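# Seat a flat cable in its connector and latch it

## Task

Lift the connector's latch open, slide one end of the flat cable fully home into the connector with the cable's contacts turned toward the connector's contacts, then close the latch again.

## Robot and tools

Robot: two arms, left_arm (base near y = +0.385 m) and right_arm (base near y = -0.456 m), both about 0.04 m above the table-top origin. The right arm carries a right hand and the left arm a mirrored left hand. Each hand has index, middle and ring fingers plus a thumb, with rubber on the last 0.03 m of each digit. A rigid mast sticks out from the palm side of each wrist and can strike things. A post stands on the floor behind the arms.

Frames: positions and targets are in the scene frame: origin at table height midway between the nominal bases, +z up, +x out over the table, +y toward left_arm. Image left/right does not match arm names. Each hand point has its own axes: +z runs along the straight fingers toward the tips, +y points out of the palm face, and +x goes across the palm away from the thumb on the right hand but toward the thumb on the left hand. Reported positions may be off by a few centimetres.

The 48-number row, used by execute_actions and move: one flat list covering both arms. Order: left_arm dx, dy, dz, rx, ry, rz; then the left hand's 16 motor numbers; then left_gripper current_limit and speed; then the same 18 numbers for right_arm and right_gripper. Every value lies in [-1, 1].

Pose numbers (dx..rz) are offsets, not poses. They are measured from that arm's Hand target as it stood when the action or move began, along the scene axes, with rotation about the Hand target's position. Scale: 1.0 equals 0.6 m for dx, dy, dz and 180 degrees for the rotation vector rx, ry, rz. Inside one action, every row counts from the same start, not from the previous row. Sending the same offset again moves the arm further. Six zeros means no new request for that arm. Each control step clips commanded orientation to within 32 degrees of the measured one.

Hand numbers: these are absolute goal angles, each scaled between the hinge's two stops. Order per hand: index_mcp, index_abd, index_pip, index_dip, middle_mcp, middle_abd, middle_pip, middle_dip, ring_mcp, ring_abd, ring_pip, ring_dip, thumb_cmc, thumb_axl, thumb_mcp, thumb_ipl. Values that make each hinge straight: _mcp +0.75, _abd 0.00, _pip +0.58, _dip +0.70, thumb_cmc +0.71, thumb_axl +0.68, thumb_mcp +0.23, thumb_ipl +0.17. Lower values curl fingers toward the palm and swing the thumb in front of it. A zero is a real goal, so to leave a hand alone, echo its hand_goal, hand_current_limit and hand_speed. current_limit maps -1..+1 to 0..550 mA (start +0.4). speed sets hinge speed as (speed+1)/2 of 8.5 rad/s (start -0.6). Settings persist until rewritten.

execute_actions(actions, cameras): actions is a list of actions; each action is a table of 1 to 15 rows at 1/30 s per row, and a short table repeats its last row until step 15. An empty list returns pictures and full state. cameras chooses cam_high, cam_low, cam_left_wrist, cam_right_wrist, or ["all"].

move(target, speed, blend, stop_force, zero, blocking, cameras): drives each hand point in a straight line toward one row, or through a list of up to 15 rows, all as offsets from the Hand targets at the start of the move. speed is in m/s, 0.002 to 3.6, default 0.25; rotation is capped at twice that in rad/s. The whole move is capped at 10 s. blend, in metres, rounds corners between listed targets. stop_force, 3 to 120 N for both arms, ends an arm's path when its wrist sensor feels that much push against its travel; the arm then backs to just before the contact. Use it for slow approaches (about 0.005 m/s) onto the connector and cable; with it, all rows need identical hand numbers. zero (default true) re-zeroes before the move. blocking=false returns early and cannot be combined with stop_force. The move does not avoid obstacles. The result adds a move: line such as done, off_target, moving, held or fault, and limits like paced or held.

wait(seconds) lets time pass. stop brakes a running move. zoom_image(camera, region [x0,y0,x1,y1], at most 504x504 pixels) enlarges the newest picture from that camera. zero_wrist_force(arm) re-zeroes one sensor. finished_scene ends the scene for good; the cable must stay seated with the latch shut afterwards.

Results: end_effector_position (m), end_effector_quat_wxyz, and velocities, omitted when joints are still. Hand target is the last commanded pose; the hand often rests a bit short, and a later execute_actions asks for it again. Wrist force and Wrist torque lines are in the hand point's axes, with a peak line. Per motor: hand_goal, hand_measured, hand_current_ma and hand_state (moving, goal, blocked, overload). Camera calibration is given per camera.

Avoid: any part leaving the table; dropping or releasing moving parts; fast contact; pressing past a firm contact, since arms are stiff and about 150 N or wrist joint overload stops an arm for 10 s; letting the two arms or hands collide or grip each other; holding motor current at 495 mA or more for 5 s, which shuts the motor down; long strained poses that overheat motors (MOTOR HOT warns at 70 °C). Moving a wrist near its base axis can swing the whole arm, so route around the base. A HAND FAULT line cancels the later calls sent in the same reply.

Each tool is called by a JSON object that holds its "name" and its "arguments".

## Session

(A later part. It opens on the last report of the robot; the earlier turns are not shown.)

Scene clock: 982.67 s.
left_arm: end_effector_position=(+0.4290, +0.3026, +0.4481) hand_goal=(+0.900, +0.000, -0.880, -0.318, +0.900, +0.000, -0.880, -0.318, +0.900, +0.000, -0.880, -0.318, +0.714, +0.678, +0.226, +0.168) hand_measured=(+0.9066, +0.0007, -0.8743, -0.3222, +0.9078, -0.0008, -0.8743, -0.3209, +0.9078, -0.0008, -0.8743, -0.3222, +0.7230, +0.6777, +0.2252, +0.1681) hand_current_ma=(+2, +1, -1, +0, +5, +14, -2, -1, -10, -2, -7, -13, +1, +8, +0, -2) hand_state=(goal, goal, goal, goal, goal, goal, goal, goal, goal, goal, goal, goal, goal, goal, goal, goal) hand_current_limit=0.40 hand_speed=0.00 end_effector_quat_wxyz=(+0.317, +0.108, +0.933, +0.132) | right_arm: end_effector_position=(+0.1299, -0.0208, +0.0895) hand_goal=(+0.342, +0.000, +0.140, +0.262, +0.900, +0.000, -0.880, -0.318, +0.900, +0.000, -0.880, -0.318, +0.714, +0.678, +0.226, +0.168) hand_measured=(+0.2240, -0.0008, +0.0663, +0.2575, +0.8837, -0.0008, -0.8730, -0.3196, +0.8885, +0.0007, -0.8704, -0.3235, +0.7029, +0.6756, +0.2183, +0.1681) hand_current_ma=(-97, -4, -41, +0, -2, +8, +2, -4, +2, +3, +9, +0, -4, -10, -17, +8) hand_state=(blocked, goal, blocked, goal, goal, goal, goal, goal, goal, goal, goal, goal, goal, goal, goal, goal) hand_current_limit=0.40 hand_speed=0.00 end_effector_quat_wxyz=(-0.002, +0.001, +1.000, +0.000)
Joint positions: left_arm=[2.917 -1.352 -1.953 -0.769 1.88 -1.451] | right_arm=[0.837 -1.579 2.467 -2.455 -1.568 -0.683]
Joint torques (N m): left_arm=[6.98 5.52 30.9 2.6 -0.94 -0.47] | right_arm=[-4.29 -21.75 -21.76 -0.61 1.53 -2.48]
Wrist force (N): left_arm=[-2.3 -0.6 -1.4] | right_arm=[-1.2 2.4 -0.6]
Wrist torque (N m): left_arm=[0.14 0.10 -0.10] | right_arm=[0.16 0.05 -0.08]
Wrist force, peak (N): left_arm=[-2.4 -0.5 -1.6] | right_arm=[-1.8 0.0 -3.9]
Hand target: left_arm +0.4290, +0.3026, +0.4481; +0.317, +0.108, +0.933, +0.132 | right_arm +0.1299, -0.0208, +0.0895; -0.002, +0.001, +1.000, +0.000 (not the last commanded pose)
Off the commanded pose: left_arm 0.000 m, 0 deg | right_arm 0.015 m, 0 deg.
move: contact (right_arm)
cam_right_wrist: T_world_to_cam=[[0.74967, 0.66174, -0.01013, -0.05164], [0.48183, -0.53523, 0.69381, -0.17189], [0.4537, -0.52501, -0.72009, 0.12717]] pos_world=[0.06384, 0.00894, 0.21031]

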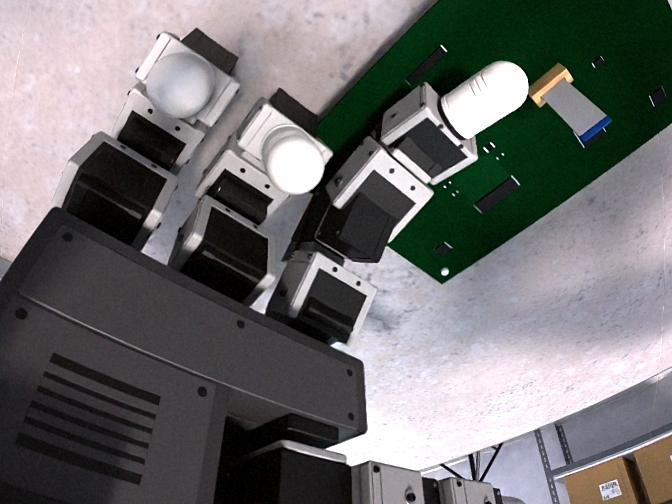

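{"name": "move", "arguments": {"target": [0,0,0,0,0,0,0.9,0,-0.88,-0.319,0.9,0,-0.88,-0.319,0.9,0,-0.88,-0.319,0.714,0.678,0.226,0.168,0.4,0,-0.005,0.01,0.023,0,0,0,0.342,0,0.139,0.261,0.9,0,-0.88,-0.319,0.9,0,-0.88,-0.319,0.714,0.678,0.226,0.168,0.4,0], "speed": 0.03}}

{"name": "move", "arguments": {"target": [0,0,0,0,0,0,0.9,0,-0.88,-0.319,0.9,0,-0.88,-0.319,0.9,0,-0.88,-0.319,0.714,0.678,0.226,0.168,0.4,0,0.06,0,0,0,0,0,0.342,0,0.139,0.261,0.9,0,-0.88,-0.319,0.9,0,-0.88,-0.319,0.714,0.678,0.226,0.168,0.4,0], "speed": 0.005, "stop_force": 4, "cameras": ["cam_right_wrist"]}}

{"name": "zoom_image", "arguments": {"camera": "cam_right_wrist", "region": [380, 60, 520, 200]}}

Scene clock: 1011.27 s.
left_arm: end_effector_position=(+0.4290, +0.3026, +0.4481) hand_goal=(+0.900, +0.000, -0.880, -0.318, +0.900, +0.000, -0.880, -0.318, +0.900, +0.000, -0.880, -0.318, +0.714, +0.678, +0.226, +0.168) hand_measured=(+0.9066, -0.0008, -0.8743, -0.3222, +0.9078, -0.0008, -0.8743, -0.3209, +0.9078, +0.0007, -0.8743, -0.3209, +0.7217, +0.6788, +0.2242, +0.1672) hand_current_ma=(-9, -1, -4, -8, +11, +6, -5, +4, -11, +5, +1, -7, -9, +11, +14, +4) hand_state=(goal, goal, goal, goal, goal, goal, goal, goal, goal, goal, goal, goal, goal, goal, goal, goal) hand_current_limit=0.40 hand_speed=0.00 end_effector_quat_wxyz=(+0.317, +0.108, +0.933, +0.132) | right_arm: end_effector_position=(+0.1269, -0.0148, +0.1032) hand_goal=(+0.342, +0.000, +0.140, +0.262, +0.900, +0.000, -0.880, -0.318, +0.900, +0.000, -0.880, -0.318, +0.714, +0.678, +0.226, +0.168) hand_measured=(+0.3495, -0.0008, +0.1381, +0.2575, +0.8849, -0.0008, -0.8730, -0.3196, +0.8885, -0.0008, -0.8691, -0.3235, +0.7029, +0.6777, +0.2183, +0.1681) hand_current_ma=(-14, -8, +1, -4, -8, +8, +7, -8, -11, +3, +8, +4, -5, -5, -8, +12) hand_state=(goal, goal, goal, goal, goal, goal, goal, goal, goal, goal, goal, goal, goal, goal, goal, goal) hand_current_limit=0.40 hand_speed=0.00 end_effector_quat_wxyz=(-0.002, +0.001, +1.000, +0.000)
Joint positions: left_arm=[2.917 -1.352 -1.953 -0.769 1.88 -1.451] | right_arm=[0.854 -1.605 2.438 -2.401 -1.568 -0.665]
Joint torques (N m): left_arm=[6.86 6.6 31.09 2.76 -1.02 -0.24] | right_arm=[7.84 -22.63 -23.77 -1.14 0.6 2.36]
Wrist force (N): left_arm=[-2.1 -0.5 -1.5] | right_arm=[-1.1 1.0 1.8]
Wrist torque (N m): left_arm=[0.15 0.08 -0.09] | right_arm=[-0.01 0.08 -0.20]
Wrist force, peak (N): left_arm=[-2.5 -0.6 -1.5] | right_arm=[-1.2 2.6 -1.0]
Hand target: left_arm +0.4290, +0.3026, +0.4481; +0.317, +0.108, +0.933, +0.132 | right_arm +0.1269, -0.0148, +0.1033; -0.002, +0.001, +1.000, +0.000
Off the commanded pose: left_arm 0.000 m, 0 deg | right_arm 0.000 m, 0 deg.
move: done

Scene clock: 1019.30 s.
left_arm: end_effector_position=(+0.4290, +0.3026, +0.4481) hand_goal=(+0.900, +0.000, -0.880, -0.318, +0.900, +0.000, -0.880, -0.318, +0.900, +0.000, -0.880, -0.318, +0.714, +0.678, +0.226, +0.168) hand_measured=(+0.9066, +0.0007, -0.8743, -0.3222, +0.9078, -0.0008, -0.8743, -0.3209, +0.9078, -0.0008, -0.8755, -0.3222, +0.7217, +0.6777, +0.2252, +0.1681) hand_current_ma=(+0, +8, -7, +7, +5, +0, -10, +8, -4, -10, -5, -6, +3, +3, +11, +2) hand_state=(goal, goal, goal, goal, goal, goal, goal, goal, goal, goal, goal, goal, goal, goal, goal, goal) hand_current_limit=0.40 hand_speed=0.00 end_effector_quat_wxyz=(+0.317, +0.108, +0.933, +0.132) | right_arm: end_effector_position=(+0.1629, -0.0148, +0.1033) hand_goal=(+0.342, +0.000, +0.140, +0.262, +0.900, +0.000, -0.880, -0.318, +0.900, +0.000, -0.880, -0.318, +0.714, +0.678, +0.226, +0.168) hand_measured=(+0.3507, -0.1839, +0.1369, +0.2575, +0.8849, -0.0008, -0.8730, -0.3196, +0.8885, +0.0007, -0.8704, -0.3235, +0.7029, +0.6767, +0.2183, +0.1681) hand_current_ma=(-9, -90, +6, -4, -3, +14, +3, -6, +4, +1, +14, +5, -2, +1, -21, +2) hand_state=(goal, blocked, goal, goal, goal, goal, goal, goal, goal, goal, goal, goal, goal, goal, goal, goal) hand_current_limit=0.40 hand_speed=0.00 end_effector_quat_wxyz=(-0.002, +0.001, +1.000, +0.000)
Joint positions: left_arm=[2.917 -1.352 -1.953 -0.769 1.88 -1.451] | right_arm=[0.777 -1.574 2.408 -2.401 -1.568 -0.742]
Joint torques (N m): left_arm=[6.51 6.03 31.52 2.79 -0.96 -0.43] | right_arm=[-7.33 -5.48 -24.68 -4.11 -2.34 -2.42]
Wrist force (N): left_arm=[-2.3 -0.3 -1.4] | right_arm=[2.4 0.1 0.9]
Wrist torque (N m): left_arm=[0.17 0.11 -0.11] | right_arm=[0.03 0.17 0.07]
Wrist force, peak (N): left_arm=[-2.5 -0.6 -1.5] | right_arm=[2.7 0.0 0.9]
Hand target: left_arm +0.4290, +0.3026, +0.4481; +0.317, +0.108, +0.933, +0.132 | right_arm +0.1629, -0.0148, +0.1033; -0.002, +0.001, +1.000, +0.000
Off the commanded pose: left_arm 0.000 m, 0 deg | right_arm 0.000 m, 0 deg.
move: done
cam_right_wrist: T_world_to_cam=[[0.74967, 0.66174, -0.01013, -0.08021], [0.48183, -0.53523, 0.69381, -0.19415], [0.4537, -0.52501, -0.72009, 0.12528]] pos_world=[0.09684, 0.01494, 0.22411]

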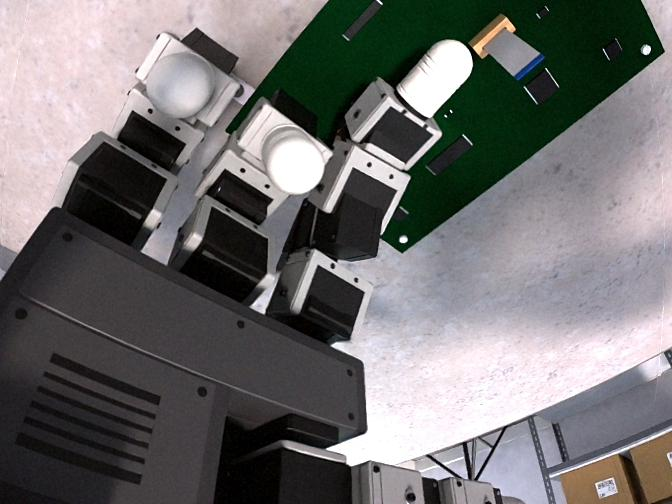

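Scaled by 3.600 from the camera's image (finer frame: 960x720).

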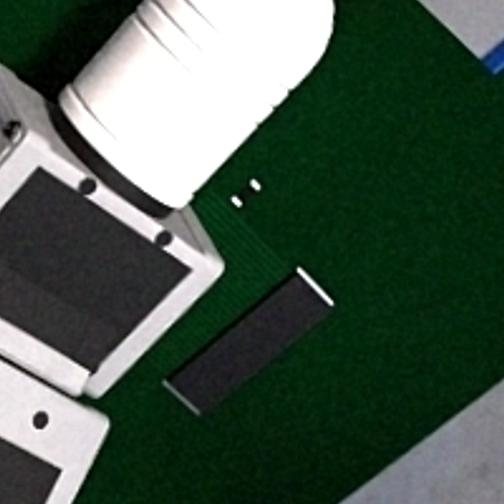

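{"name": "move", "arguments": {"target": [0,0,0,0,0,0,0.9,0,-0.88,-0.319,0.9,0,-0.88,-0.319,0.9,0,-0.88,-0.319,0.714,0.678,0.226,0.168,0.4,0,0,0,0.004,0,0,0,0.342,0,0.139,0.261,0.9,0,-0.88,-0.319,0.9,0,-0.88,-0.319,0.714,0.678,0.226,0.168,0.4,0], "speed": 0.01}}

{"name": "move", "arguments": {"target": [0,0,0,0,0,0,0.9,0,-0.88,-0.319,0.9,0,-0.88,-0.319,0.9,0,-0.88,-0.319,0.714,0.678,0.226,0.168,0.4,0,0,0,0.004,0,0,0,0.342,0,0.139,0.261,0.9,0,-0.88,-0.319,0.9,0,-0.88,-0.319,0.714,0.678,0.226,0.168,0.4,0], "speed": 0.01}}

{"name": "move", "arguments": {"target": [0,0,0,0,0,0,0.9,0,-0.88,-0.319,0.9,0,-0.88,-0.319,0.9,0,-0.88,-0.319,0.714,0.678,0.226,0.168,0.4,0,-0.085,-0.01,0.03,0,0,0,0.342,0,0.139,0.261,0.9,0,-0.88,-0.319,0.9,0,-0.88,-0.319,0.714,0.678,0.226,0.168,0.4,0], "speed": 0.1, "cameras": ["cam_right_wrist"]}}

{"name": "zoom_image", "arguments": {"camera": "cam_right_wrist", "region": [420, 100, 540, 220]}}

Scene clock: 1035.70 s.
left_arm: end_effector_position=(+0.4290, +0.3026, +0.4481) hand_goal=(+0.900, +0.000, -0.880, -0.318, +0.900, +0.000, -0.880, -0.318, +0.900, +0.000, -0.880, -0.318, +0.714, +0.678, +0.226, +0.168) hand_measured=(+0.9066, -0.0008, -0.8743, -0.3222, +0.9066, -0.0008, -0.8743, -0.3209, +0.9078, +0.0007, -0.8755, -0.3209, +0.7230, +0.6788, +0.2242, +0.1681) hand_current_ma=(+2, -14, +8, -5, +3, +9, +7, +4, -3, +2, -5, +7, -9, +3, +2, -3) hand_state=(goal, goal, goal, goal, goal, goal, goal, goal, goal, goal, goal, goal, goal, goal, goal, goal) hand_current_limit=0.40 hand_speed=0.00 end_effector_quat_wxyz=(+0.317, +0.108, +0.933, +0.132) | right_arm: end_effector_position=(+0.1629, -0.0148, +0.1056) hand_goal=(+0.342, +0.000, +0.140, +0.262, +0.900, +0.000, -0.880, -0.318, +0.900, +0.000, -0.880, -0.318, +0.714, +0.678, +0.226, +0.168) hand_measured=(+0.3567, -0.1561, +0.1420, +0.2575, +0.8849, -0.0023, -0.8730, -0.3209, +0.8885, -0.0037, -0.8704, -0.3235, +0.7029, +0.6777, +0.2183, +0.1672) hand_current_ma=(-11, -71, +10, -6, -3, +1, +11, +1, +2, +1, +10, -7, -1, -1, -8, +7) hand_state=(goal, blocked, goal, goal, goal, goal, goal, goal, goal, goal, goal, goal, goal, goal, goal, goal) hand_current_limit=0.40 hand_speed=0.00 end_effector_quat_wxyz=(-0.002, +0.001, +1.000, +0.000)
Joint positions: left_arm=[2.917 -1.352 -1.953 -0.769 1.88 -1.451] | right_arm=[0.777 -1.58 2.405 -2.392 -1.568 -0.742]
Joint torques (N m): left_arm=[7.07 6.27 31.83 2.9 -0.72 -0.29] | right_arm=[-4.89 -22.24 -24.52 -1.47 -1.62 -2.31]
Wrist force (N): left_arm=[-2.5 -0.5 -1.6] | right_arm=[-0.1 1.2 2.1]
Wrist torque (N m): left_arm=[0.16 0.12 -0.12] | right_arm=[0.01 0.23 -0.05]
Wrist force, peak (N): left_arm=[-2.5 -0.5 -1.6] | right_arm=[1.9 0.9 2.1]
Hand target: left_arm +0.4290, +0.3026, +0.4481; +0.317, +0.108, +0.933, +0.132 | right_arm +0.1629, -0.0148, +0.1057; -0.002, +0.001, +1.000, +0.000
Off the commanded pose: left_arm 0.000 m, 0 deg | right_arm 0.000 m, 0 deg.
move: done

Scene clock: 1036.27 s.
left_arm: end_effector_position=(+0.4290, +0.3026, +0.4481) hand_goal=(+0.900, +0.000, -0.880, -0.318, +0.900, +0.000, -0.880, -0.318, +0.900, +0.000, -0.880, -0.318, +0.714, +0.678, +0.226, +0.168) hand_measured=(+0.9066, -0.0008, -0.8743, -0.3222, +0.9078, +0.0007, -0.8743, -0.3209, +0.9078, +0.0007, -0.8743, -0.3209, +0.7230, +0.6788, +0.2242, +0.1681) hand_current_ma=(-2, +5, +0, +0, +6, +8, +0, +19, +0, +1, +8, +4, +1, +8, +5, +5) hand_state=(goal, goal, goal, goal, goal, goal, goal, goal, goal, goal, goal, goal, goal, goal, goal, goal) hand_current_limit=0.40 hand_speed=0.00 end_effector_quat_wxyz=(+0.317, +0.108, +0.933, +0.132) | right_arm: end_effector_position=(+0.1629, -0.0148, +0.1080) hand_goal=(+0.342, +0.000, +0.140, +0.262, +0.900, +0.000, -0.880, -0.318, +0.900, +0.000, -0.880, -0.318, +0.714, +0.678, +0.226, +0.168) hand_measured=(+0.3591, -0.0140, +0.1433, +0.2575, +0.8849, -0.0037, -0.8730, -0.3196, +0.8885, -0.0052, -0.8704, -0.3235, +0.7029, +0.6777, +0.2183, +0.1681) hand_current_ma=(+8, -5, +5, -9, +7, +13, +8, +3, +2, -4, +9, +6, +11, +5, -10, +16) hand_state=(goal, goal, goal, goal, goal, goal, goal, goal, goal, goal, goal, goal, goal, goal, goal, goal) hand_current_limit=0.40 hand_speed=0.00 end_effector_quat_wxyz=(-0.002, +0.001, +1.000, +0.000)
Joint positions: left_arm=[2.917 -1.352 -1.953 -0.769 1.88 -1.451] | right_arm=[0.777 -1.586 2.402 -2.383 -1.568 -0.742]
Joint torques (N m): left_arm=[7.21 5.15 32.48 2.82 -0.64 -0.54] | right_arm=[-3.37 -23.27 -23.84 -1.1 -1.6 -2.26]
Wrist force (N): left_arm=[-2.1 -0.5 -1.4] | right_arm=[-1.9 1.3 1.8]
Wrist torque (N m): left_arm=[0.15 0.08 -0.09] | right_arm=[0.04 0.22 -0.12]
Wrist force, peak (N): left_arm=[-2.5 -0.7 -1.4] | right_arm=[-2.0 1.1 1.9]
Hand target: left_arm +0.4290, +0.3026, +0.4481; +0.317, +0.108, +0.933, +0.132 | right_arm +0.1629, -0.0148, +0.1081; -0.002, +0.001, +1.000, +0.000
Off the commanded pose: left_arm 0.000 m, 0 deg | right_arm 0.000 m, 0 deg.
move: done

Scene clock: 1037.37 s.
left_arm: end_effector_position=(+0.4290, +0.3026, +0.4481) hand_goal=(+0.900, +0.000, -0.880, -0.318, +0.900, +0.000, -0.880, -0.318, +0.900, +0.000, -0.880, -0.318, +0.714, +0.678, +0.226, +0.168) hand_measured=(+0.9054, +0.0007, -0.8743, -0.3222, +0.9078, -0.0008, -0.8743, -0.3209, +0.9078, -0.0008, -0.8755, -0.3222, +0.7230, +0.6777, +0.2252, +0.1672) hand_current_ma=(-7, +5, +6, +5, +4, +16, +2, +15, -9, -2, -6, -3, -3, +3, +13, +7) hand_state=(goal, goal, goal, goal, goal, goal, goal, goal, goal, goal, goal, goal, goal, goal, goal, goal) hand_current_limit=0.40 hand_speed=0.00 end_effector_quat_wxyz=(+0.317, +0.108, +0.933, +0.132) | right_arm: end_effector_position=(+0.1120, -0.0208, +0.1260) hand_goal=(+0.342, +0.000, +0.140, +0.262, +0.900, +0.000, -0.880, -0.318, +0.900, +0.000, -0.880, -0.318, +0.714, +0.678, +0.226, +0.168) hand_measured=(+0.3603, -0.0140, +0.1420, +0.2575, +0.8861, -0.0037, -0.8730, -0.3209, +0.8897, -0.0037, -0.8704, -0.3235, +0.7029, +0.6777, +0.2183, +0.1681) hand_current_ma=(-7, -8, +3, -20, +1, +9, +1, +2, +0, -9, +12, +5, -3, +7, -9, +7) hand_state=(goal, goal, goal, goal, goal, goal, goal, goal, goal, goal, goal, goal, goal, goal, goal, goal) hand_current_limit=0.40 hand_speed=0.00 end_effector_quat_wxyz=(-0.002, +0.001, +1.000, +0.000)
Joint positions: left_arm=[2.917 -1.352 -1.953 -0.769 1.88 -1.451] | right_arm=[0.878 -1.691 2.432 -2.308 -1.568 -0.641]
Joint torques (N m): left_arm=[5.45 6.03 31.56 2.85 -0.84 -0.35] | right_arm=[8.34 -19.87 -11.59 -1.28 -2.11 2.14]
Wrist force (N): left_arm=[-2.2 -0.5 -1.6] | right_arm=[-1.6 0.6 1.8]
Wrist torque (N m): left_arm=[0.16 0.09 -0.10] | right_arm=[-0.06 0.15 -0.24]
Wrist force, peak (N): left_arm=[-2.5 -0.4 -1.6] | right_arm=[-2.2 0.9 2.2]
Hand target: left_arm +0.4290, +0.3026, +0.4481; +0.317, +0.108, +0.933, +0.132 | right_arm +0.1119, -0.0208, +0.1261; -0.002, +0.001, +1.000, +0.000
Off the commanded pose: left_arm 0.000 m, 0 deg | right_arm 0.000 m, 0 deg.
move: done
cam_right_wrist: T_world_to_cam=[[0.74967, 0.66174, -0.01013, -0.03785], [0.48183, -0.53523, 0.69381, -0.18866], [0.4537, -0.52501, -0.72009, 0.16165]] pos_world=[0.04594, 0.00894, 0.24691]

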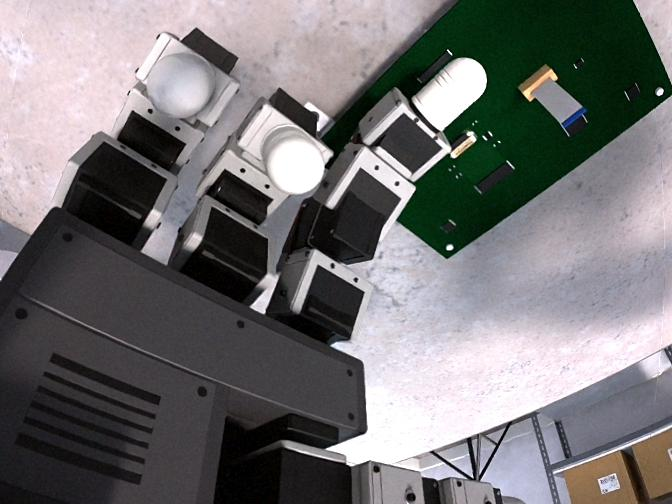

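Scaled by 4.200 from the camera's image (finer frame: 960x720).

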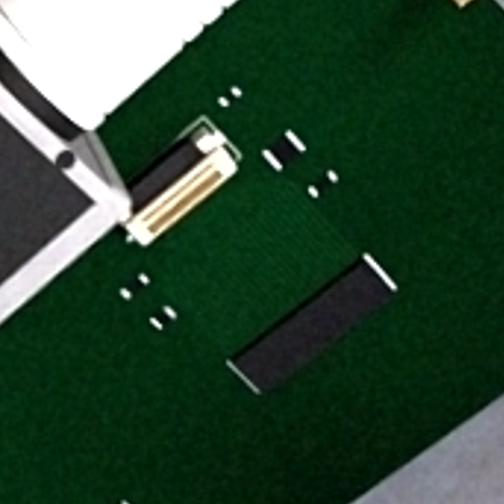

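{"name": "move", "arguments": {"target": [[0,0,0,0,0,0,0.9,0,-0.88,-0.319,0.9,0,-0.88,-0.319,0.9,0,-0.88,-0.319,0.714,0.678,0.226,0.168,0.4,0,0,0.01,-0.02,0,0,0,0.342,0.4,0.139,0.261,0.9,0,-0.88,-0.319,0.9,0,-0.88,-0.319,0.714,0.678,0.226,0.168,0.8,0],[0,0,0,0,0,0,0.9,0,-0.88,-0.319,0.9,0,-0.88,-0.319,0.9,0,-0.88,-0.319,0.714,0.678,0.226,0.168,0.4,0,0,0.01,-0.038,0,0,0,0.342,0.4,0.139,0.261,0.9,0,-0.88,-0.319,0.9,0,-0.88,-0.319,0.714,0.678,0.226,0.168,0.8,0]], "speed": 0.05, "cameras": ["cam_right_wrist"]}}

{"name": "move", "arguments": {"target": [0,0,0,0,0,0,0.9,0,-0.88,-0.319,0.9,0,-0.88,-0.319,0.9,0,-0.88,-0.319,0.714,0.678,0.226,0.168,0.4,0,0.05,0,0,0,0,0,0.342,0.4,0.139,0.261,0.9,0,-0.88,-0.319,0.9,0,-0.88,-0.319,0.714,0.678,0.226,0.168,0.8,0], "speed": 0.005, "stop_force": 8, "cameras": ["cam_right_wrist"]}}

Scene clock: 1159.27 s.
left_arm: end_effector_position=(+0.4290, +0.3026, +0.4481) hand_goal=(+0.900, +0.000, -0.880, -0.318, +0.900, +0.000, -0.880, -0.318, +0.900, +0.000, -0.880, -0.318, +0.714, +0.678, +0.226, +0.168) hand_measured=(+0.9066, +0.0007, -0.8743, -0.3222, +0.9078, -0.0008, -0.8743, -0.3209, +0.9078, -0.0008, -0.8743, -0.3222, +0.7230, +0.6788, +0.2252, +0.1681) hand_current_ma=(-11, -1, -12, +7, +3, +7, -3, +8, -18, -3, -3, +1, -6, +6, +6, +4) hand_state=(goal, goal, goal, goal, goal, goal, goal, goal, goal, goal, goal, goal, goal, goal, goal, goal) hand_current_limit=0.40 hand_speed=0.00 end_effector_quat_wxyz=(+0.317, +0.108, +0.933, +0.132) | right_arm: end_effector_position=(+0.1119, -0.0148, +0.1033) hand_goal=(+0.342, +0.400, +0.140, +0.262, +0.900, +0.000, -0.880, -0.318, +0.900, +0.000, -0.880, -0.318, +0.714, +0.678, +0.226, +0.168) hand_measured=(+0.3603, +0.3933, +0.1433, +0.2562, +0.8861, -0.0037, -0.8730, -0.3196, +0.8885, -0.0037, -0.8691, -0.3235, +0.7029, +0.6777, +0.2183, +0.1672) hand_current_ma=(+0, -7, +1, -5, +5, +3, +17, -6, -1, -5, +15, +0, -1, -1, -11, +13) hand_state=(goal, goal, goal, goal, goal, goal, goal, goal, goal, goal, goal, goal, goal, goal, goal, goal) hand_current_limit=0.80 hand_speed=0.00 end_effector_quat_wxyz=(-0.002, +0.001, +1.000, +0.000)
Joint positions: left_arm=[2.917 -1.352 -1.953 -0.769 1.88 -1.451] | right_arm=[0.889 -1.617 2.449 -2.4 -1.568 -0.63]
Joint torques (N m): left_arm=[6.88 6.73 32.3 3.04 -0.75 -0.36] | right_arm=[7.71 -3.19 -11.08 -3.96 1.74 2.18]
Wrist force (N): left_arm=[-2.3 -0.4 -1.5] | right_arm=[-1.5 1.0 1.9]
Wrist torque (N m): left_arm=[0.17 0.10 -0.11] | right_arm=[0.01 0.15 -0.22]
Wrist force, peak (N): left_arm=[-2.5 -0.3 -1.6] | right_arm=[-1.7 0.8 2.2]
Hand target: left_arm +0.4290, +0.3026, +0.4481; +0.317, +0.108, +0.933, +0.132 | right_arm +0.1119, -0.0148, +0.1033; -0.002, +0.001, +1.000, +0.000
Off the commanded pose: left_arm 0.000 m, 0 deg | right_arm 0.000 m, 0 deg.
move: done
cam_right_wrist: T_world_to_cam=[[0.74967, 0.66174, -0.01013, -0.04198], [0.48179, -0.53519, 0.69386, -0.16966], [0.45373, -0.52504, -0.72004, 0.14848]] pos_world=[0.04584, 0.01494, 0.22421]

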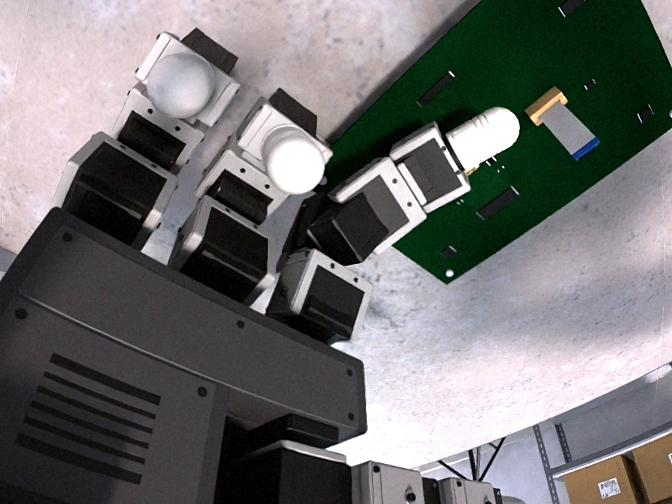

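Scene clock: 1166.10 s.
left_arm: end_effector_position=(+0.4290, +0.3026, +0.4481) hand_goal=(+0.900, +0.000, -0.880, -0.318, +0.900, +0.000, -0.880, -0.318, +0.900, +0.000, -0.880, -0.318, +0.714, +0.678, +0.226, +0.168) hand_measured=(+0.9054, -0.0008, -0.8743, -0.3222, +0.9078, +0.0007, -0.8743, -0.3209, +0.9078, +0.0007, -0.8755, -0.3222, +0.7217, +0.6788, +0.2252, +0.1681) hand_current_ma=(+1, +0, +4, +16, +12, +8, +2, +5, +0, -4, -7, +1, -5, +3, +0, +6) hand_state=(goal, goal, goal, goal, goal, goal, goal, goal, goal, goal, goal, goal, goal, goal, goal, goal) hand_current_limit=0.40 hand_speed=0.00 end_effector_quat_wxyz=(+0.317, +0.108, +0.933, +0.132) | right_arm: end_effector_position=(+0.1419, -0.0148, +0.1033) hand_goal=(+0.342, +0.400, +0.140, +0.262, +0.900, +0.000, -0.880, -0.318, +0.900, +0.000, -0.880, -0.318, +0.714, +0.678, +0.226, +0.168) hand_measured=(+0.3603, +0.3919, +0.1433, +0.2575, +0.8861, -0.0023, -0.8730, -0.3209, +0.8885, -0.0037, -0.8704, -0.3247, +0.7029, +0.6767, +0.2173, +0.1681) hand_current_ma=(-5, -2, +4, +1, +4, +8, -1, +2, -1, -3, +17, -1, +2, -2, -18, +17) hand_state=(goal, goal, goal, goal, goal, goal, goal, goal, goal, goal, goal, goal, goal, goal, goal, goal) hand_current_limit=0.80 hand_speed=0.00 end_effector_quat_wxyz=(-0.002, +0.001, +1.000, +0.000)
Joint positions: left_arm=[2.917 -1.352 -1.953 -0.769 1.88 -1.451] | right_arm=[0.821 -1.593 2.427 -2.401 -1.568 -0.698]
Joint torques (N m): left_arm=[5.93 7.19 31.21 3.17 -0.56 -0.22] | right_arm=[-5.07 -4.1 -23.18 -4.02 -1.95 -2.52]
Wrist force (N): left_arm=[-2.3 -0.5 -1.5] | right_arm=[-1.6 1.1 2.1]
Wrist torque (N m): left_arm=[0.15 0.10 -0.11] | right_arm=[-0.01 0.17 -0.11]
Wrist force, peak (N): left_arm=[-2.5 -0.2 -1.6] | right_arm=[-1.7 1.3 2.2]
Hand target: left_arm +0.4290, +0.3026, +0.4481; +0.317, +0.108, +0.933, +0.132 | right_arm +0.1419, -0.0148, +0.1033; -0.002, +0.001, +1.000, +0.000
Off the commanded pose: left_arm 0.000 m, 0 deg | right_arm 0.000 m, 0 deg.
move: done
cam_right_wrist: T_world_to_cam=[[0.74967, 0.66174, -0.01013, -0.06447], [0.48183, -0.53523, 0.69381, -0.18404], [0.4537, -0.52501, -0.72009, 0.13481]] pos_world=[0.07584, 0.01494, 0.22411]

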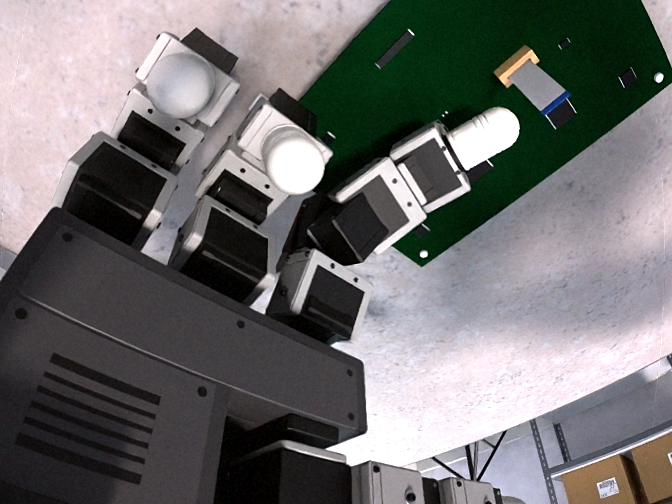

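{"name": "move", "arguments": {"target": [[0,0,0,0,0,0,0.9,0,-0.88,-0.319,0.9,0,-0.88,-0.319,0.9,0,-0.88,-0.319,0.714,0.678,0.226,0.168,0.4,0,-0.03,0,0.161,0,0,0,0.342,0,0.139,0.261,0.9,0,-0.88,-0.319,0.9,0,-0.88,-0.319,0.714,0.678,0.226,0.168,0.4,0],[0,0,0,0,0,0,0.9,0,-0.88,-0.319,0.9,0,-0.88,-0.319,0.9,0,-0.88,-0.319,0.714,0.678,0.226,0.168,0.4,0,0.0618,0.0147,0.161,-0.2169,0.2169,-0.4652,0.342,0,0.139,0.261,0.9,0,-0.88,-0.319,0.9,0,-0.88,-0.319,0.714,0.678,0.226,0.168,0.4,0],[0,0,0,0,0,0,0.9,0,-0.88,-0.319,0.9,0,-0.88,-0.319,0.9,0,-0.88,-0.319,0.714,0.678,0.226,0.168,0.4,0,0.0618,0.0147,-0.01,-0.2169,0.2169,-0.4652,0.342,0,0.139,0.261,0.9,0,-0.88,-0.319,0.9,0,-0.88,-0.319,0.714,0.678,0.226,0.168,0.4,0]], "speed": 0.12, "cameras": ["cam_right_wrist"]}}

{"name": "zoom_image", "arguments": {"camera": "cam_right_wrist", "region": [420, 20, 600, 170]}}

Scene clock: 1259.27 s.
left_arm: end_effector_position=(+0.4290, +0.3026, +0.4481) hand_goal=(+0.900, +0.000, -0.880, -0.318, +0.900, +0.000, -0.880, -0.318, +0.900, +0.000, -0.880, -0.318, +0.714, +0.678, +0.226, +0.168) hand_measured=(+0.9054, +0.0007, -0.8743, -0.3222, +0.9066, +0.0007, -0.8743, -0.3209, +0.9078, -0.0008, -0.8755, -0.3209, +0.7217, +0.6788, +0.2242, +0.1681) hand_current_ma=(+1, -1, +0, +0, +10, +6, -2, +11, -6, -5, +1, +2, +3, -2, +0, -6) hand_state=(goal, goal, goal, goal, goal, goal, goal, goal, goal, goal, goal, goal, goal, goal, goal, goal) hand_current_limit=0.40 hand_speed=0.00 end_effector_quat_wxyz=(+0.317, +0.108, +0.933, +0.132) | right_arm: end_effector_position=(+0.1790, -0.0060, +0.0974) hand_goal=(+0.342, +0.000, +0.140, +0.262, +0.900, +0.000, -0.880, -0.318, +0.900, +0.000, -0.880, -0.318, +0.714, +0.678, +0.226, +0.168) hand_measured=(+0.3398, +0.0007, +0.1433, +0.2575, +0.8861, -0.0023, -0.8730, -0.3196, +0.8885, -0.0008, -0.8691, -0.3235, +0.6991, +0.6767, +0.2183, +0.1672) hand_current_ma=(-8, +0, +5, -5, +0, +3, +10, -4, -11, -3, +12, -4, -6, +3, -20, +7) hand_state=(goal, goal, goal, goal, goal, goal, goal, goal, goal, goal, goal, goal, goal, goal, goal, goal) hand_current_limit=0.40 hand_speed=0.00 end_effector_quat_wxyz=(-0.300, +0.642, +0.639, -0.298)
Joint positions: left_arm=[2.917 -1.352 -1.953 -0.769 1.88 -1.451] | right_arm=[0.707 -1.215 1.816 -1.46 -1.014 0.548]
Joint torques (N m): left_arm=[7.23 6.48 31.29 3.16 -0.64 -0.39] | right_arm=[8.81 -20.54 -12.31 -2.36 2.51 2.28]
Wrist force (N): left_arm=[-2.3 -0.6 -1.5] | right_arm=[-1.7 0.1 2.8]
Wrist torque (N m): left_arm=[0.14 0.09 -0.10] | right_arm=[0.06 0.13 -0.25]
Wrist force, peak (N): left_arm=[-2.5 -0.5 -1.8] | right_arm=[-1.8 1.0 3.2]
Hand target: left_arm +0.4290, +0.3026, +0.4481; +0.317, +0.108, +0.933, +0.132 | right_arm +0.1790, -0.0060, +0.0973; -0.300, +0.642, +0.639, -0.298
Off the commanded pose: left_arm 0.000 m, 0 deg | right_arm 0.000 m, 0 deg.
move: done
cam_right_wrist: T_world_to_cam=[[0.41745, -0.74983, -0.51331, 0.0019], [0.1873, -0.48175, 0.85606, -0.15589], [-0.88919, -0.4535, -0.06066, 0.2949]] pos_world=[0.29063, 0.06006, 0.15231]

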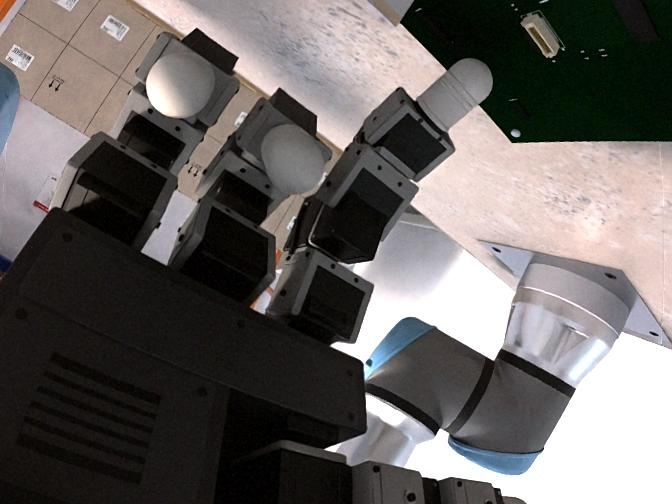

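Scaled by 2.800 from the camera's image (finer frame: 960x720).

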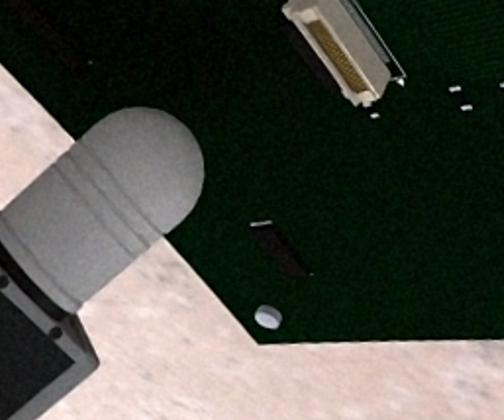

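{"name": "move", "arguments": {"target": [0,0,0,0,0,0,0.9,0,-0.88,-0.319,0.9,0,-0.88,-0.319,0.9,0,-0.88,-0.319,0.714,0.678,0.226,0.168,0.4,0,0.01,0,-0.0175,0,0,0,0.342,0,0.139,0.261,0.9,0,-0.88,-0.319,0.9,0,-0.88,-0.319,0.714,0.678,0.226,0.168,0.4,0], "speed": 0.05}}

{"name": "move", "arguments": {"target": [0,0,0,0,0,0,0.9,0,-0.88,-0.319,0.9,0,-0.88,-0.319,0.9,0,-0.88,-0.319,0.714,0.678,0.226,0.168,0.4,0,0.035,0,0,0,0,0,0.342,0,0.139,0.261,0.9,0,-0.88,-0.319,0.9,0,-0.88,-0.319,0.714,0.678,0.226,0.168,0.4,0], "speed": 0.005, "stop_force": 3, "cameras": ["cam_right_wrist"]}}

{"name": "zoom_image", "arguments": {"camera": "cam_right_wrist", "region": [440, 20, 560, 120]}}

Scene clock: 1270.10 s.
left_arm: end_effector_position=(+0.4290, +0.3026, +0.4481) hand_goal=(+0.900, +0.000, -0.880, -0.318, +0.900, +0.000, -0.880, -0.318, +0.900, +0.000, -0.880, -0.318, +0.714, +0.678, +0.226, +0.168) hand_measured=(+0.9054, +0.0007, -0.8743, -0.3222, +0.9078, +0.0007, -0.8743, -0.3209, +0.9078, +0.0007, -0.8755, -0.3209, +0.7217, +0.6788, +0.2252, +0.1672) hand_current_ma=(+4, +7, +2, +4, +10, -2, -7, +8, +3, -4, -4, -4, -1, -2, +0, +0) hand_state=(goal, goal, goal, goal, goal, goal, goal, goal, goal, goal, goal, goal, goal, goal, goal, goal) hand_current_limit=0.40 hand_speed=0.00 end_effector_quat_wxyz=(+0.317, +0.108, +0.933, +0.132) | right_arm: end_effector_position=(+0.1849, -0.0060, +0.0869) hand_goal=(+0.342, +0.000, +0.140, +0.262, +0.900, +0.000, -0.880, -0.318, +0.900, +0.000, -0.880, -0.318, +0.714, +0.678, +0.226, +0.168) hand_measured=(+0.3386, +0.0007, +0.1433, +0.2575, +0.8861, -0.0037, -0.8730, -0.3196, +0.8885, -0.0008, -0.8704, -0.3235, +0.6991, +0.6777, +0.2183, +0.1681) hand_current_ma=(-7, -3, +5, +0, +5, +4, +10, +0, -6, -2, +14, +0, -6, -5, -13, +8) hand_state=(goal, goal, goal, goal, goal, goal, goal, goal, goal, goal, goal, goal, goal, goal, goal, goal) hand_current_limit=0.40 hand_speed=0.00 end_effector_quat_wxyz=(-0.300, +0.642, +0.639, -0.298)
Joint positions: left_arm=[2.917 -1.352 -1.953 -0.769 1.88 -1.451] | right_arm=[0.699 -1.194 1.817 -1.478 -1.018 0.542]
Joint torques (N m): left_arm=[6.66 7.03 31.4 3.16 -0.44 -0.27] | right_arm=[-5.37 -22.49 -20.91 -2.36 -1.54 -2.47]
Wrist force (N): left_arm=[-2.5 -0.4 -1.3] | right_arm=[-1.7 0.0 2.8]
Wrist torque (N m): left_arm=[0.15 0.13 -0.13] | right_arm=[0.04 0.12 -0.13]
Wrist force, peak (N): left_arm=[-2.4 -0.6 -1.7] | right_arm=[-2.1 0.0 3.0]
Hand target: left_arm +0.4290, +0.3026, +0.4481; +0.317, +0.108, +0.933, +0.132 | right_arm +0.1850, -0.0060, +0.0868; -0.300, +0.642, +0.639, -0.298
Off the commanded pose: left_arm 0.000 m, 0 deg | right_arm 0.000 m, 0 deg.
move: done

Scene clock: 1275.13 s.
left_arm: end_effector_position=(+0.4290, +0.3026, +0.4481) hand_goal=(+0.900, +0.000, -0.880, -0.318, +0.900, +0.000, -0.880, -0.318, +0.900, +0.000, -0.880, -0.318, +0.714, +0.678, +0.226, +0.168) hand_measured=(+0.9066, +0.0007, -0.8743, -0.3209, +0.9078, +0.0007, -0.8755, -0.3209, +0.9078, -0.0008, -0.8755, -0.3222, +0.7230, +0.6788, +0.2242, +0.1681) hand_current_ma=(-3, -4, -1, +7, -2, +10, +2, +10, -7, -8, -7, -5, +5, +3, +9, +8) hand_state=(goal, goal, goal, goal, goal, goal, goal, goal, goal, goal, goal, goal, goal, goal, goal, goal) hand_current_limit=0.40 hand_speed=0.00 end_effector_quat_wxyz=(+0.317, +0.108, +0.933, +0.132) | right_arm: end_effector_position=(+0.2060, -0.0060, +0.0868) hand_goal=(+0.342, +0.000, +0.140, +0.262, +0.900, +0.000, -0.880, -0.318, +0.900, +0.000, -0.880, -0.318, +0.714, +0.678, +0.226, +0.168) hand_measured=(+0.4074, -0.0008, +0.1394, +0.2384, +0.8849, -0.0023, -0.8730, -0.3196, +0.8885, +0.0007, -0.8704, -0.3235, +0.6991, +0.6767, +0.2183, +0.1681) hand_current_ma=(+31, -11, +1, -15, +5, +10, -3, -6, +1, +0, -1, +1, -9, -1, -8, +7) hand_state=(blocked, goal, goal, blocked, goal, goal, goal, goal, goal, goal, goal, goal, goal, goal, goal, goal) hand_current_limit=0.40 hand_speed=0.00 end_effector_quat_wxyz=(-0.300, +0.642, +0.639, -0.298)
Joint positions: left_arm=[2.917 -1.352 -1.953 -0.769 1.88 -1.451] | right_arm=[0.674 -1.169 1.778 -1.452 -1.035 0.519]
Joint torques (N m): left_arm=[6.81 6.66 31.11 3.37 -0.29 -0.54] | right_arm=[-5.32 -21.98 -24.6 -0.24 -1.91 -2.74]
Wrist force (N): left_arm=[-2.4 -0.2 -1.5] | right_arm=[-2.2 -5.4 1.2]
Wrist torque (N m): left_arm=[0.19 0.11 -0.12] | right_arm=[-0.01 0.16 -0.11]
Wrist force, peak (N): left_arm=[-2.5 -0.6 -1.6] | right_arm=[-2.2 -5.4 1.2]
Hand target: left_arm +0.4290, +0.3026, +0.4481; +0.317, +0.108, +0.933, +0.132 | right_arm +0.2060, -0.0060, +0.0868; -0.300, +0.642, +0.639, -0.298
Off the commanded pose: left_arm 0.000 m, 0 deg | right_arm 0.000 m, 0 deg.
move: done
cam_right_wrist: T_world_to_cam=[[0.41745, -0.74983, -0.51331, -0.01482], [0.1873, -0.48175, 0.85606, -0.15187], [-0.88919, -0.4535, -0.06066, 0.31827]] pos_world=[0.31763, 0.06006, 0.14171]

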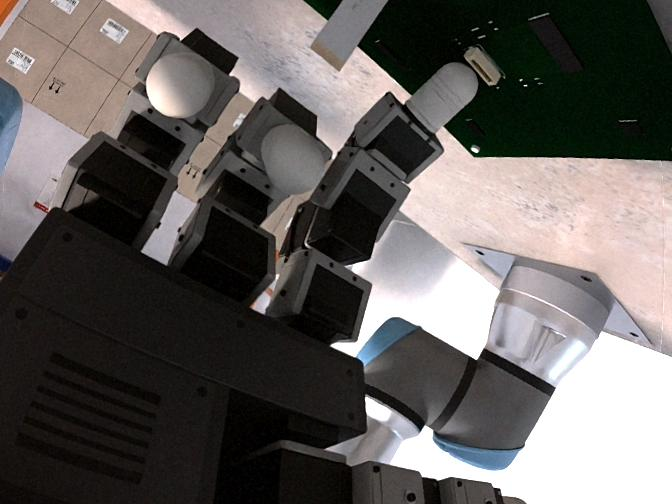

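Scaled by 4.200 from the camera's image (finer frame: 960x720).

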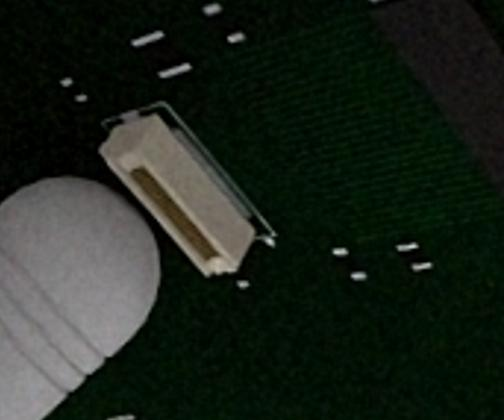

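{"name": "move", "arguments": {"target": [0,0,0,0,0,0,0.9,0,-0.88,-0.319,0.9,0,-0.88,-0.319,0.9,0,-0.88,-0.319,0.714,0.678,0.226,0.168,0.4,0,0,0,0.003,0,0,0,0.342,0,0.139,0.261,0.9,0,-0.88,-0.319,0.9,0,-0.88,-0.319,0.714,0.678,0.226,0.168,0.4,0], "speed": 0.01}}

{"name": "move", "arguments": {"target": [0,0,0,0,0,0,0.9,0,-0.88,-0.319,0.9,0,-0.88,-0.319,0.9,0,-0.88,-0.319,0.714,0.678,0.226,0.168,0.4,0,0,0,0,0,0,0,0.25,0,0.139,0.261,0.9,0,-0.88,-0.319,0.9,0,-0.88,-0.319,0.714,0.678,0.226,0.168,0.8,-0.5], "speed": 0.01}}

{"name": "move", "arguments": {"target": [0,0,0,0,0,0,0.9,0,-0.88,-0.319,0.9,0,-0.88,-0.319,0.9,0,-0.88,-0.319,0.714,0.678,0.226,0.168,0.4,0,0,0,0,0,0,0,0.15,0,0.139,0.261,0.9,0,-0.88,-0.319,0.9,0,-0.88,-0.319,0.714,0.678,0.226,0.168,0.8,-0.5], "speed": 0.01}}

{"name": "move", "arguments": {"target": [0,0,0,0,0,0,0.9,0,-0.88,-0.319,0.9,0,-0.88,-0.319,0.9,0,-0.88,-0.319,0.714,0.678,0.226,0.168,0.4,0,0,0,0,0,0,0,0.05,0,0.139,0.261,0.9,0,-0.88,-0.319,0.9,0,-0.88,-0.319,0.714,0.678,0.226,0.168,0.8,-0.5], "speed": 0.01, "cameras": ["cam_right_wrist"]}}

{"name": "zoom_image", "arguments": {"camera": "cam_right_wrist", "region": [440, 20, 560, 120]}}

Scene clock: 1291.50 s.
left_arm: end_effector_position=(+0.4290, +0.3026, +0.4481) hand_goal=(+0.900, +0.000, -0.880, -0.318, +0.900, +0.000, -0.880, -0.318, +0.900, +0.000, -0.880, -0.318, +0.714, +0.678, +0.226, +0.168) hand_measured=(+0.9066, +0.0007, -0.8743, -0.3209, +0.9078, -0.0008, -0.8743, -0.3196, +0.9078, +0.0007, -0.8755, -0.3209, +0.7230, +0.6788, +0.2252, +0.1672) hand_current_ma=(+1, +4, -4, +3, +11, +14, +9, -2, -8, -12, +2, -6, -8, +1, +1, +6) hand_state=(goal, goal, goal, goal, goal, goal, goal, goal, goal, goal, goal, goal, goal, goal, goal, goal) hand_current_limit=0.40 hand_speed=0.00 end_effector_quat_wxyz=(+0.317, +0.108, +0.933, +0.132) | right_arm: end_effector_position=(+0.2060, -0.0060, +0.0885) hand_goal=(+0.342, +0.000, +0.140, +0.262, +0.900, +0.000, -0.880, -0.318, +0.900, +0.000, -0.880, -0.318, +0.714, +0.678, +0.226, +0.168) hand_measured=(+0.3941, +0.0007, +0.1497, +0.2601, +0.8837, -0.0037, -0.8717, -0.3209, +0.8885, -0.0008, -0.8704, -0.3235, +0.6991, +0.6767, +0.2183, +0.1681) hand_current_ma=(+25, +1, +12, -2, -1, +7, +13, -4, -2, -2, +8, -2, -2, -2, -8, +2) hand_state=(blocked, goal, goal, goal, goal, goal, goal, goal, goal, goal, goal, goal, goal, goal, goal, goal) hand_current_limit=0.40 hand_speed=0.00 end_effector_quat_wxyz=(-0.300, +0.642, +0.639, -0.298)
Joint positions: left_arm=[2.917 -1.352 -1.953 -0.769 1.88 -1.451] | right_arm=[0.674 -1.171 1.776 -1.448 -1.035 0.519]
Joint torques (N m): left_arm=[6.17 7.62 31.37 3.37 -0.47 -0.43] | right_arm=[-5.94 -41.33 -25.55 0.53 -1.22 -2.42]
Wrist force (N): left_arm=[-2.4 -0.5 -1.4] | right_arm=[-1.8 -0.5 3.0]
Wrist torque (N m): left_arm=[0.15 0.12 -0.12] | right_arm=[0.08 0.13 -0.14]
Wrist force, peak (N): left_arm=[-2.6 -0.4 -1.5] | right_arm=[-2.1 -5.5 1.4]
Hand target: left_arm +0.4290, +0.3026, +0.4481; +0.317, +0.108, +0.933, +0.132 | right_arm +0.2060, -0.0060, +0.0886; -0.300, +0.642, +0.639, -0.298
Off the commanded pose: left_arm 0.000 m, 0 deg | right_arm 0.000 m, 0 deg.
move: done

Scene clock: 1292.00 s.
left_arm: end_effector_position=(+0.4290, +0.3026, +0.4481) hand_goal=(+0.900, +0.000, -0.880, -0.318, +0.900, +0.000, -0.880, -0.318, +0.900, +0.000, -0.880, -0.318, +0.714, +0.678, +0.226, +0.168) hand_measured=(+0.9054, -0.0008, -0.8743, -0.3222, +0.9078, -0.0008, -0.8755, -0.3209, +0.9078, +0.0007, -0.8743, -0.3222, +0.7217, +0.6788, +0.2252, +0.1672) hand_current_ma=(+10, +0, -9, +17, +11, +5, -3, +0, -9, -13, -7, -4, -2, +5, -2, +0) hand_state=(goal, goal, goal, goal, goal, goal, goal, goal, goal, goal, goal, goal, goal, goal, goal, goal) hand_current_limit=0.40 hand_speed=0.00 end_effector_quat_wxyz=(+0.317, +0.108, +0.933, +0.132) | right_arm: end_effector_position=(+0.2060, -0.0060, +0.0886) hand_goal=(+0.250, +0.000, +0.140, +0.262, +0.900, +0.000, -0.880, -0.318, +0.900, +0.000, -0.880, -0.318, +0.714, +0.678, +0.226, +0.168) hand_measured=(+0.3856, -0.0008, +0.1587, +0.2601, +0.8849, -0.0037, -0.8730, -0.3209, +0.8885, +0.0007, -0.8704, -0.3235, +0.6991, +0.6777, +0.2183, +0.1672) hand_current_ma=(+99, -7, +5, -1, -4, +10, +14, -6, +5, -5, +10, +5, -8, +1, -10, +15) hand_state=(blocked, goal, goal, goal, goal, goal, goal, goal, goal, goal, goal, goal, goal, goal, goal, goal) hand_current_limit=0.80 hand_speed=-0.50 end_effector_quat_wxyz=(-0.300, +0.642, +0.639, -0.298)
Joint positions: left_arm=[2.917 -1.352 -1.953 -0.769 1.88 -1.451] | right_arm=[0.674 -1.171 1.776 -1.448 -1.035 0.519]
Joint torques (N m): left_arm=[6.24 7.32 30.6 3.35 -0.4 -0.51] | right_arm=[-4.66 -41.5 -25.24 -0.07 -0.51 -2.19]
Wrist force (N): left_arm=[-2.4 -0.6 -1.5] | right_arm=[-1.6 -3.2 2.8]
Wrist torque (N m): left_arm=[0.15 0.12 -0.12] | right_arm=[-0.01 0.09 -0.09]
Wrist force, peak (N): left_arm=[-2.4 -0.6 -1.6] | right_arm=[-2.0 -3.3 2.5]
Hand target: left_arm +0.4290, +0.3026, +0.4481; +0.317, +0.108, +0.933, +0.132 | right_arm +0.2060, -0.0060, +0.0886; -0.300, +0.642, +0.639, -0.298
Off the commanded pose: left_arm 0.000 m, 0 deg | right_arm 0.000 m, 0 deg.
move: done

Scene clock: 1292.50 s.
left_arm: end_effector_position=(+0.4290, +0.3026, +0.4481) hand_goal=(+0.900, +0.000, -0.880, -0.318, +0.900, +0.000, -0.880, -0.318, +0.900, +0.000, -0.880, -0.318, +0.714, +0.678, +0.226, +0.168) hand_measured=(+0.9066, +0.0007, -0.8730, -0.3209, +0.9078, -0.0008, -0.8743, -0.3222, +0.9078, +0.0007, -0.8743, -0.3222, +0.7230, +0.6788, +0.2242, +0.1681) hand_current_ma=(+2, +11, -3, +10, +6, +1, -2, -1, -8, -10, -12, -8, +1, +10, -3, +9) hand_state=(goal, goal, goal, goal, goal, goal, goal, goal, goal, goal, goal, goal, goal, goal, goal, goal) hand_current_limit=0.40 hand_speed=0.00 end_effector_quat_wxyz=(+0.317, +0.108, +0.933, +0.132) | right_arm: end_effector_position=(+0.2060, -0.0060, +0.0886) hand_goal=(+0.150, +0.000, +0.140, +0.262, +0.900, +0.000, -0.880, -0.318, +0.900, +0.000, -0.880, -0.318, +0.714, +0.678, +0.226, +0.168) hand_measured=(+0.3820, +0.0007, +0.1689, +0.2550, +0.8849, -0.0037, -0.8730, -0.3196, +0.8885, +0.0007, -0.8704, -0.3235, +0.6991, +0.6767, +0.2183, +0.1681) hand_current_ma=(+207, -6, +22, -3, +3, +14, +5, -2, +0, +5, +4, +11, -5, +3, -22, +8) hand_state=(blocked, goal, blocked, goal, goal, goal, goal, goal, goal, goal, goal, goal, goal, goal, goal, goal) hand_current_limit=0.80 hand_speed=-0.50 end_effector_quat_wxyz=(-0.300, +0.642, +0.639, -0.298)
Joint positions: left_arm=[2.917 -1.352 -1.953 -0.769 1.88 -1.451] | right_arm=[0.674 -1.171 1.776 -1.448 -1.035 0.519]
Joint torques (N m): left_arm=[7.18 6.61 31.38 3.42 -0.34 -0.38] | right_arm=[-4.03 -40.29 -25.24 -1 0.27 -2.11]
Wrist force (N): left_arm=[-2.4 -0.7 -1.3] | right_arm=[-1.8 -4.7 2.0]
Wrist torque (N m): left_arm=[0.11 0.11 -0.11] | right_arm=[0.04 0.12 -0.08]
Wrist force, peak (N): left_arm=[-2.5 -0.4 -1.6] | right_arm=[-1.8 -5.0 2.4]
Hand target: left_arm +0.4290, +0.3026, +0.4481; +0.317, +0.108, +0.933, +0.132 | right_arm +0.2060, -0.0060, +0.0886; -0.300, +0.642, +0.639, -0.298
Off the commanded pose: left_arm 0.000 m, 0 deg | right_arm 0.000 m, 0 deg.
move: done

Scene clock: 1293.00 s.
left_arm: end_effector_position=(+0.4290, +0.3026, +0.4481) hand_goal=(+0.900, +0.000, -0.880, -0.318, +0.900, +0.000, -0.880, -0.318, +0.900, +0.000, -0.880, -0.318, +0.714, +0.678, +0.226, +0.168) hand_measured=(+0.9066, -0.0008, -0.8743, -0.3222, +0.9078, -0.0008, -0.8743, -0.3209, +0.9090, +0.0007, -0.8755, -0.3222, +0.7230, +0.6788, +0.2252, +0.1681) hand_current_ma=(+0, +0, -5, -3, +5, -3, -1, +2, -11, -9, -1, +3, -3, -4, -1, -3) hand_state=(goal, goal, goal, goal, goal, goal, goal, goal, goal, goal, goal, goal, goal, goal, goal, goal) hand_current_limit=0.40 hand_speed=0.00 end_effector_quat_wxyz=(+0.317, +0.108, +0.933, +0.132) | right_arm: end_effector_position=(+0.2060, -0.0060, +0.0886) hand_goal=(+0.050, +0.000, +0.140, +0.262, +0.900, +0.000, -0.880, -0.318, +0.900, +0.000, -0.880, -0.318, +0.714, +0.678, +0.226, +0.168) hand_measured=(+0.3760, -0.0008, +0.1766, +0.2550, +0.8849, -0.0023, -0.8730, -0.3209, +0.8885, -0.0008, -0.8704, -0.3235, +0.6991, +0.6767, +0.2183, +0.1672) hand_current_ma=(+335, -8, +29, -2, +1, +9, +2, -8, -7, +2, +7, +0, -2, +2, -18, +6) hand_state=(blocked, goal, blocked, goal, goal, goal, goal, goal, goal, goal, goal, goal, goal, goal, goal, goal) hand_current_limit=0.80 hand_speed=-0.50 end_effector_quat_wxyz=(-0.300, +0.642, +0.639, -0.298)
Joint positions: left_arm=[2.917 -1.352 -1.953 -0.769 1.88 -1.451] | right_arm=[0.674 -1.171 1.776 -1.448 -1.035 0.519]
Joint torques (N m): left_arm=[6.62 8.27 31.47 3.44 -0.67 -0.31] | right_arm=[-3.56 -38.64 -24.52 -2.04 0.97 -1.79]
Wrist force (N): left_arm=[-2.3 -0.3 -1.4] | right_arm=[-1.8 -7.5 1.8]
Wrist torque (N m): left_arm=[0.17 0.10 -0.11] | right_arm=[0.02 0.11 -0.05]
Wrist force, peak (N): left_arm=[-2.4 -0.3 -1.6] | right_arm=[-1.9 -7.6 1.8]
Hand target: left_arm +0.4290, +0.3026, +0.4481; +0.317, +0.108, +0.933, +0.132 | right_arm +0.2060, -0.0060, +0.0886; -0.300, +0.642, +0.639, -0.298
Off the commanded pose: left_arm 0.000 m, 0 deg | right_arm 0.000 m, 0 deg.
move: done
cam_right_wrist: T_world_to_cam=[[0.41752, -0.7498, -0.5133, -0.01392], [0.18734, -0.48173, 0.85606, -0.15343], [-0.88915, -0.45358, -0.06066, 0.31837]] pos_world=[0.31763, 0.06006, 0.14351]

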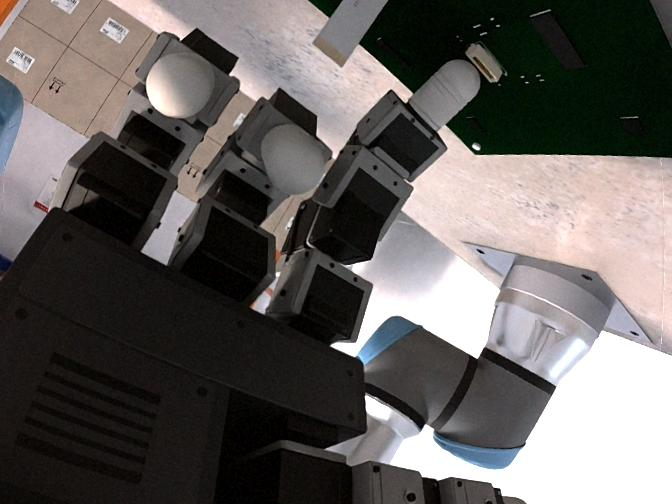

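Scaled by 4.200 from the camera's image (finer frame: 960x720).

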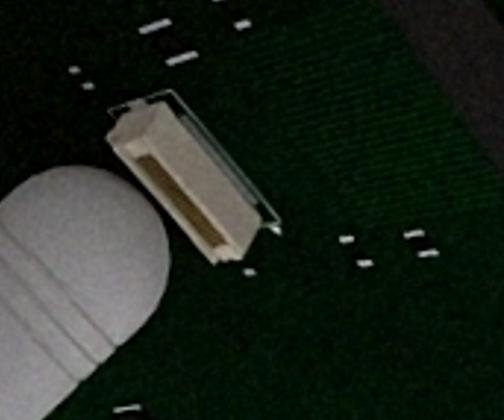

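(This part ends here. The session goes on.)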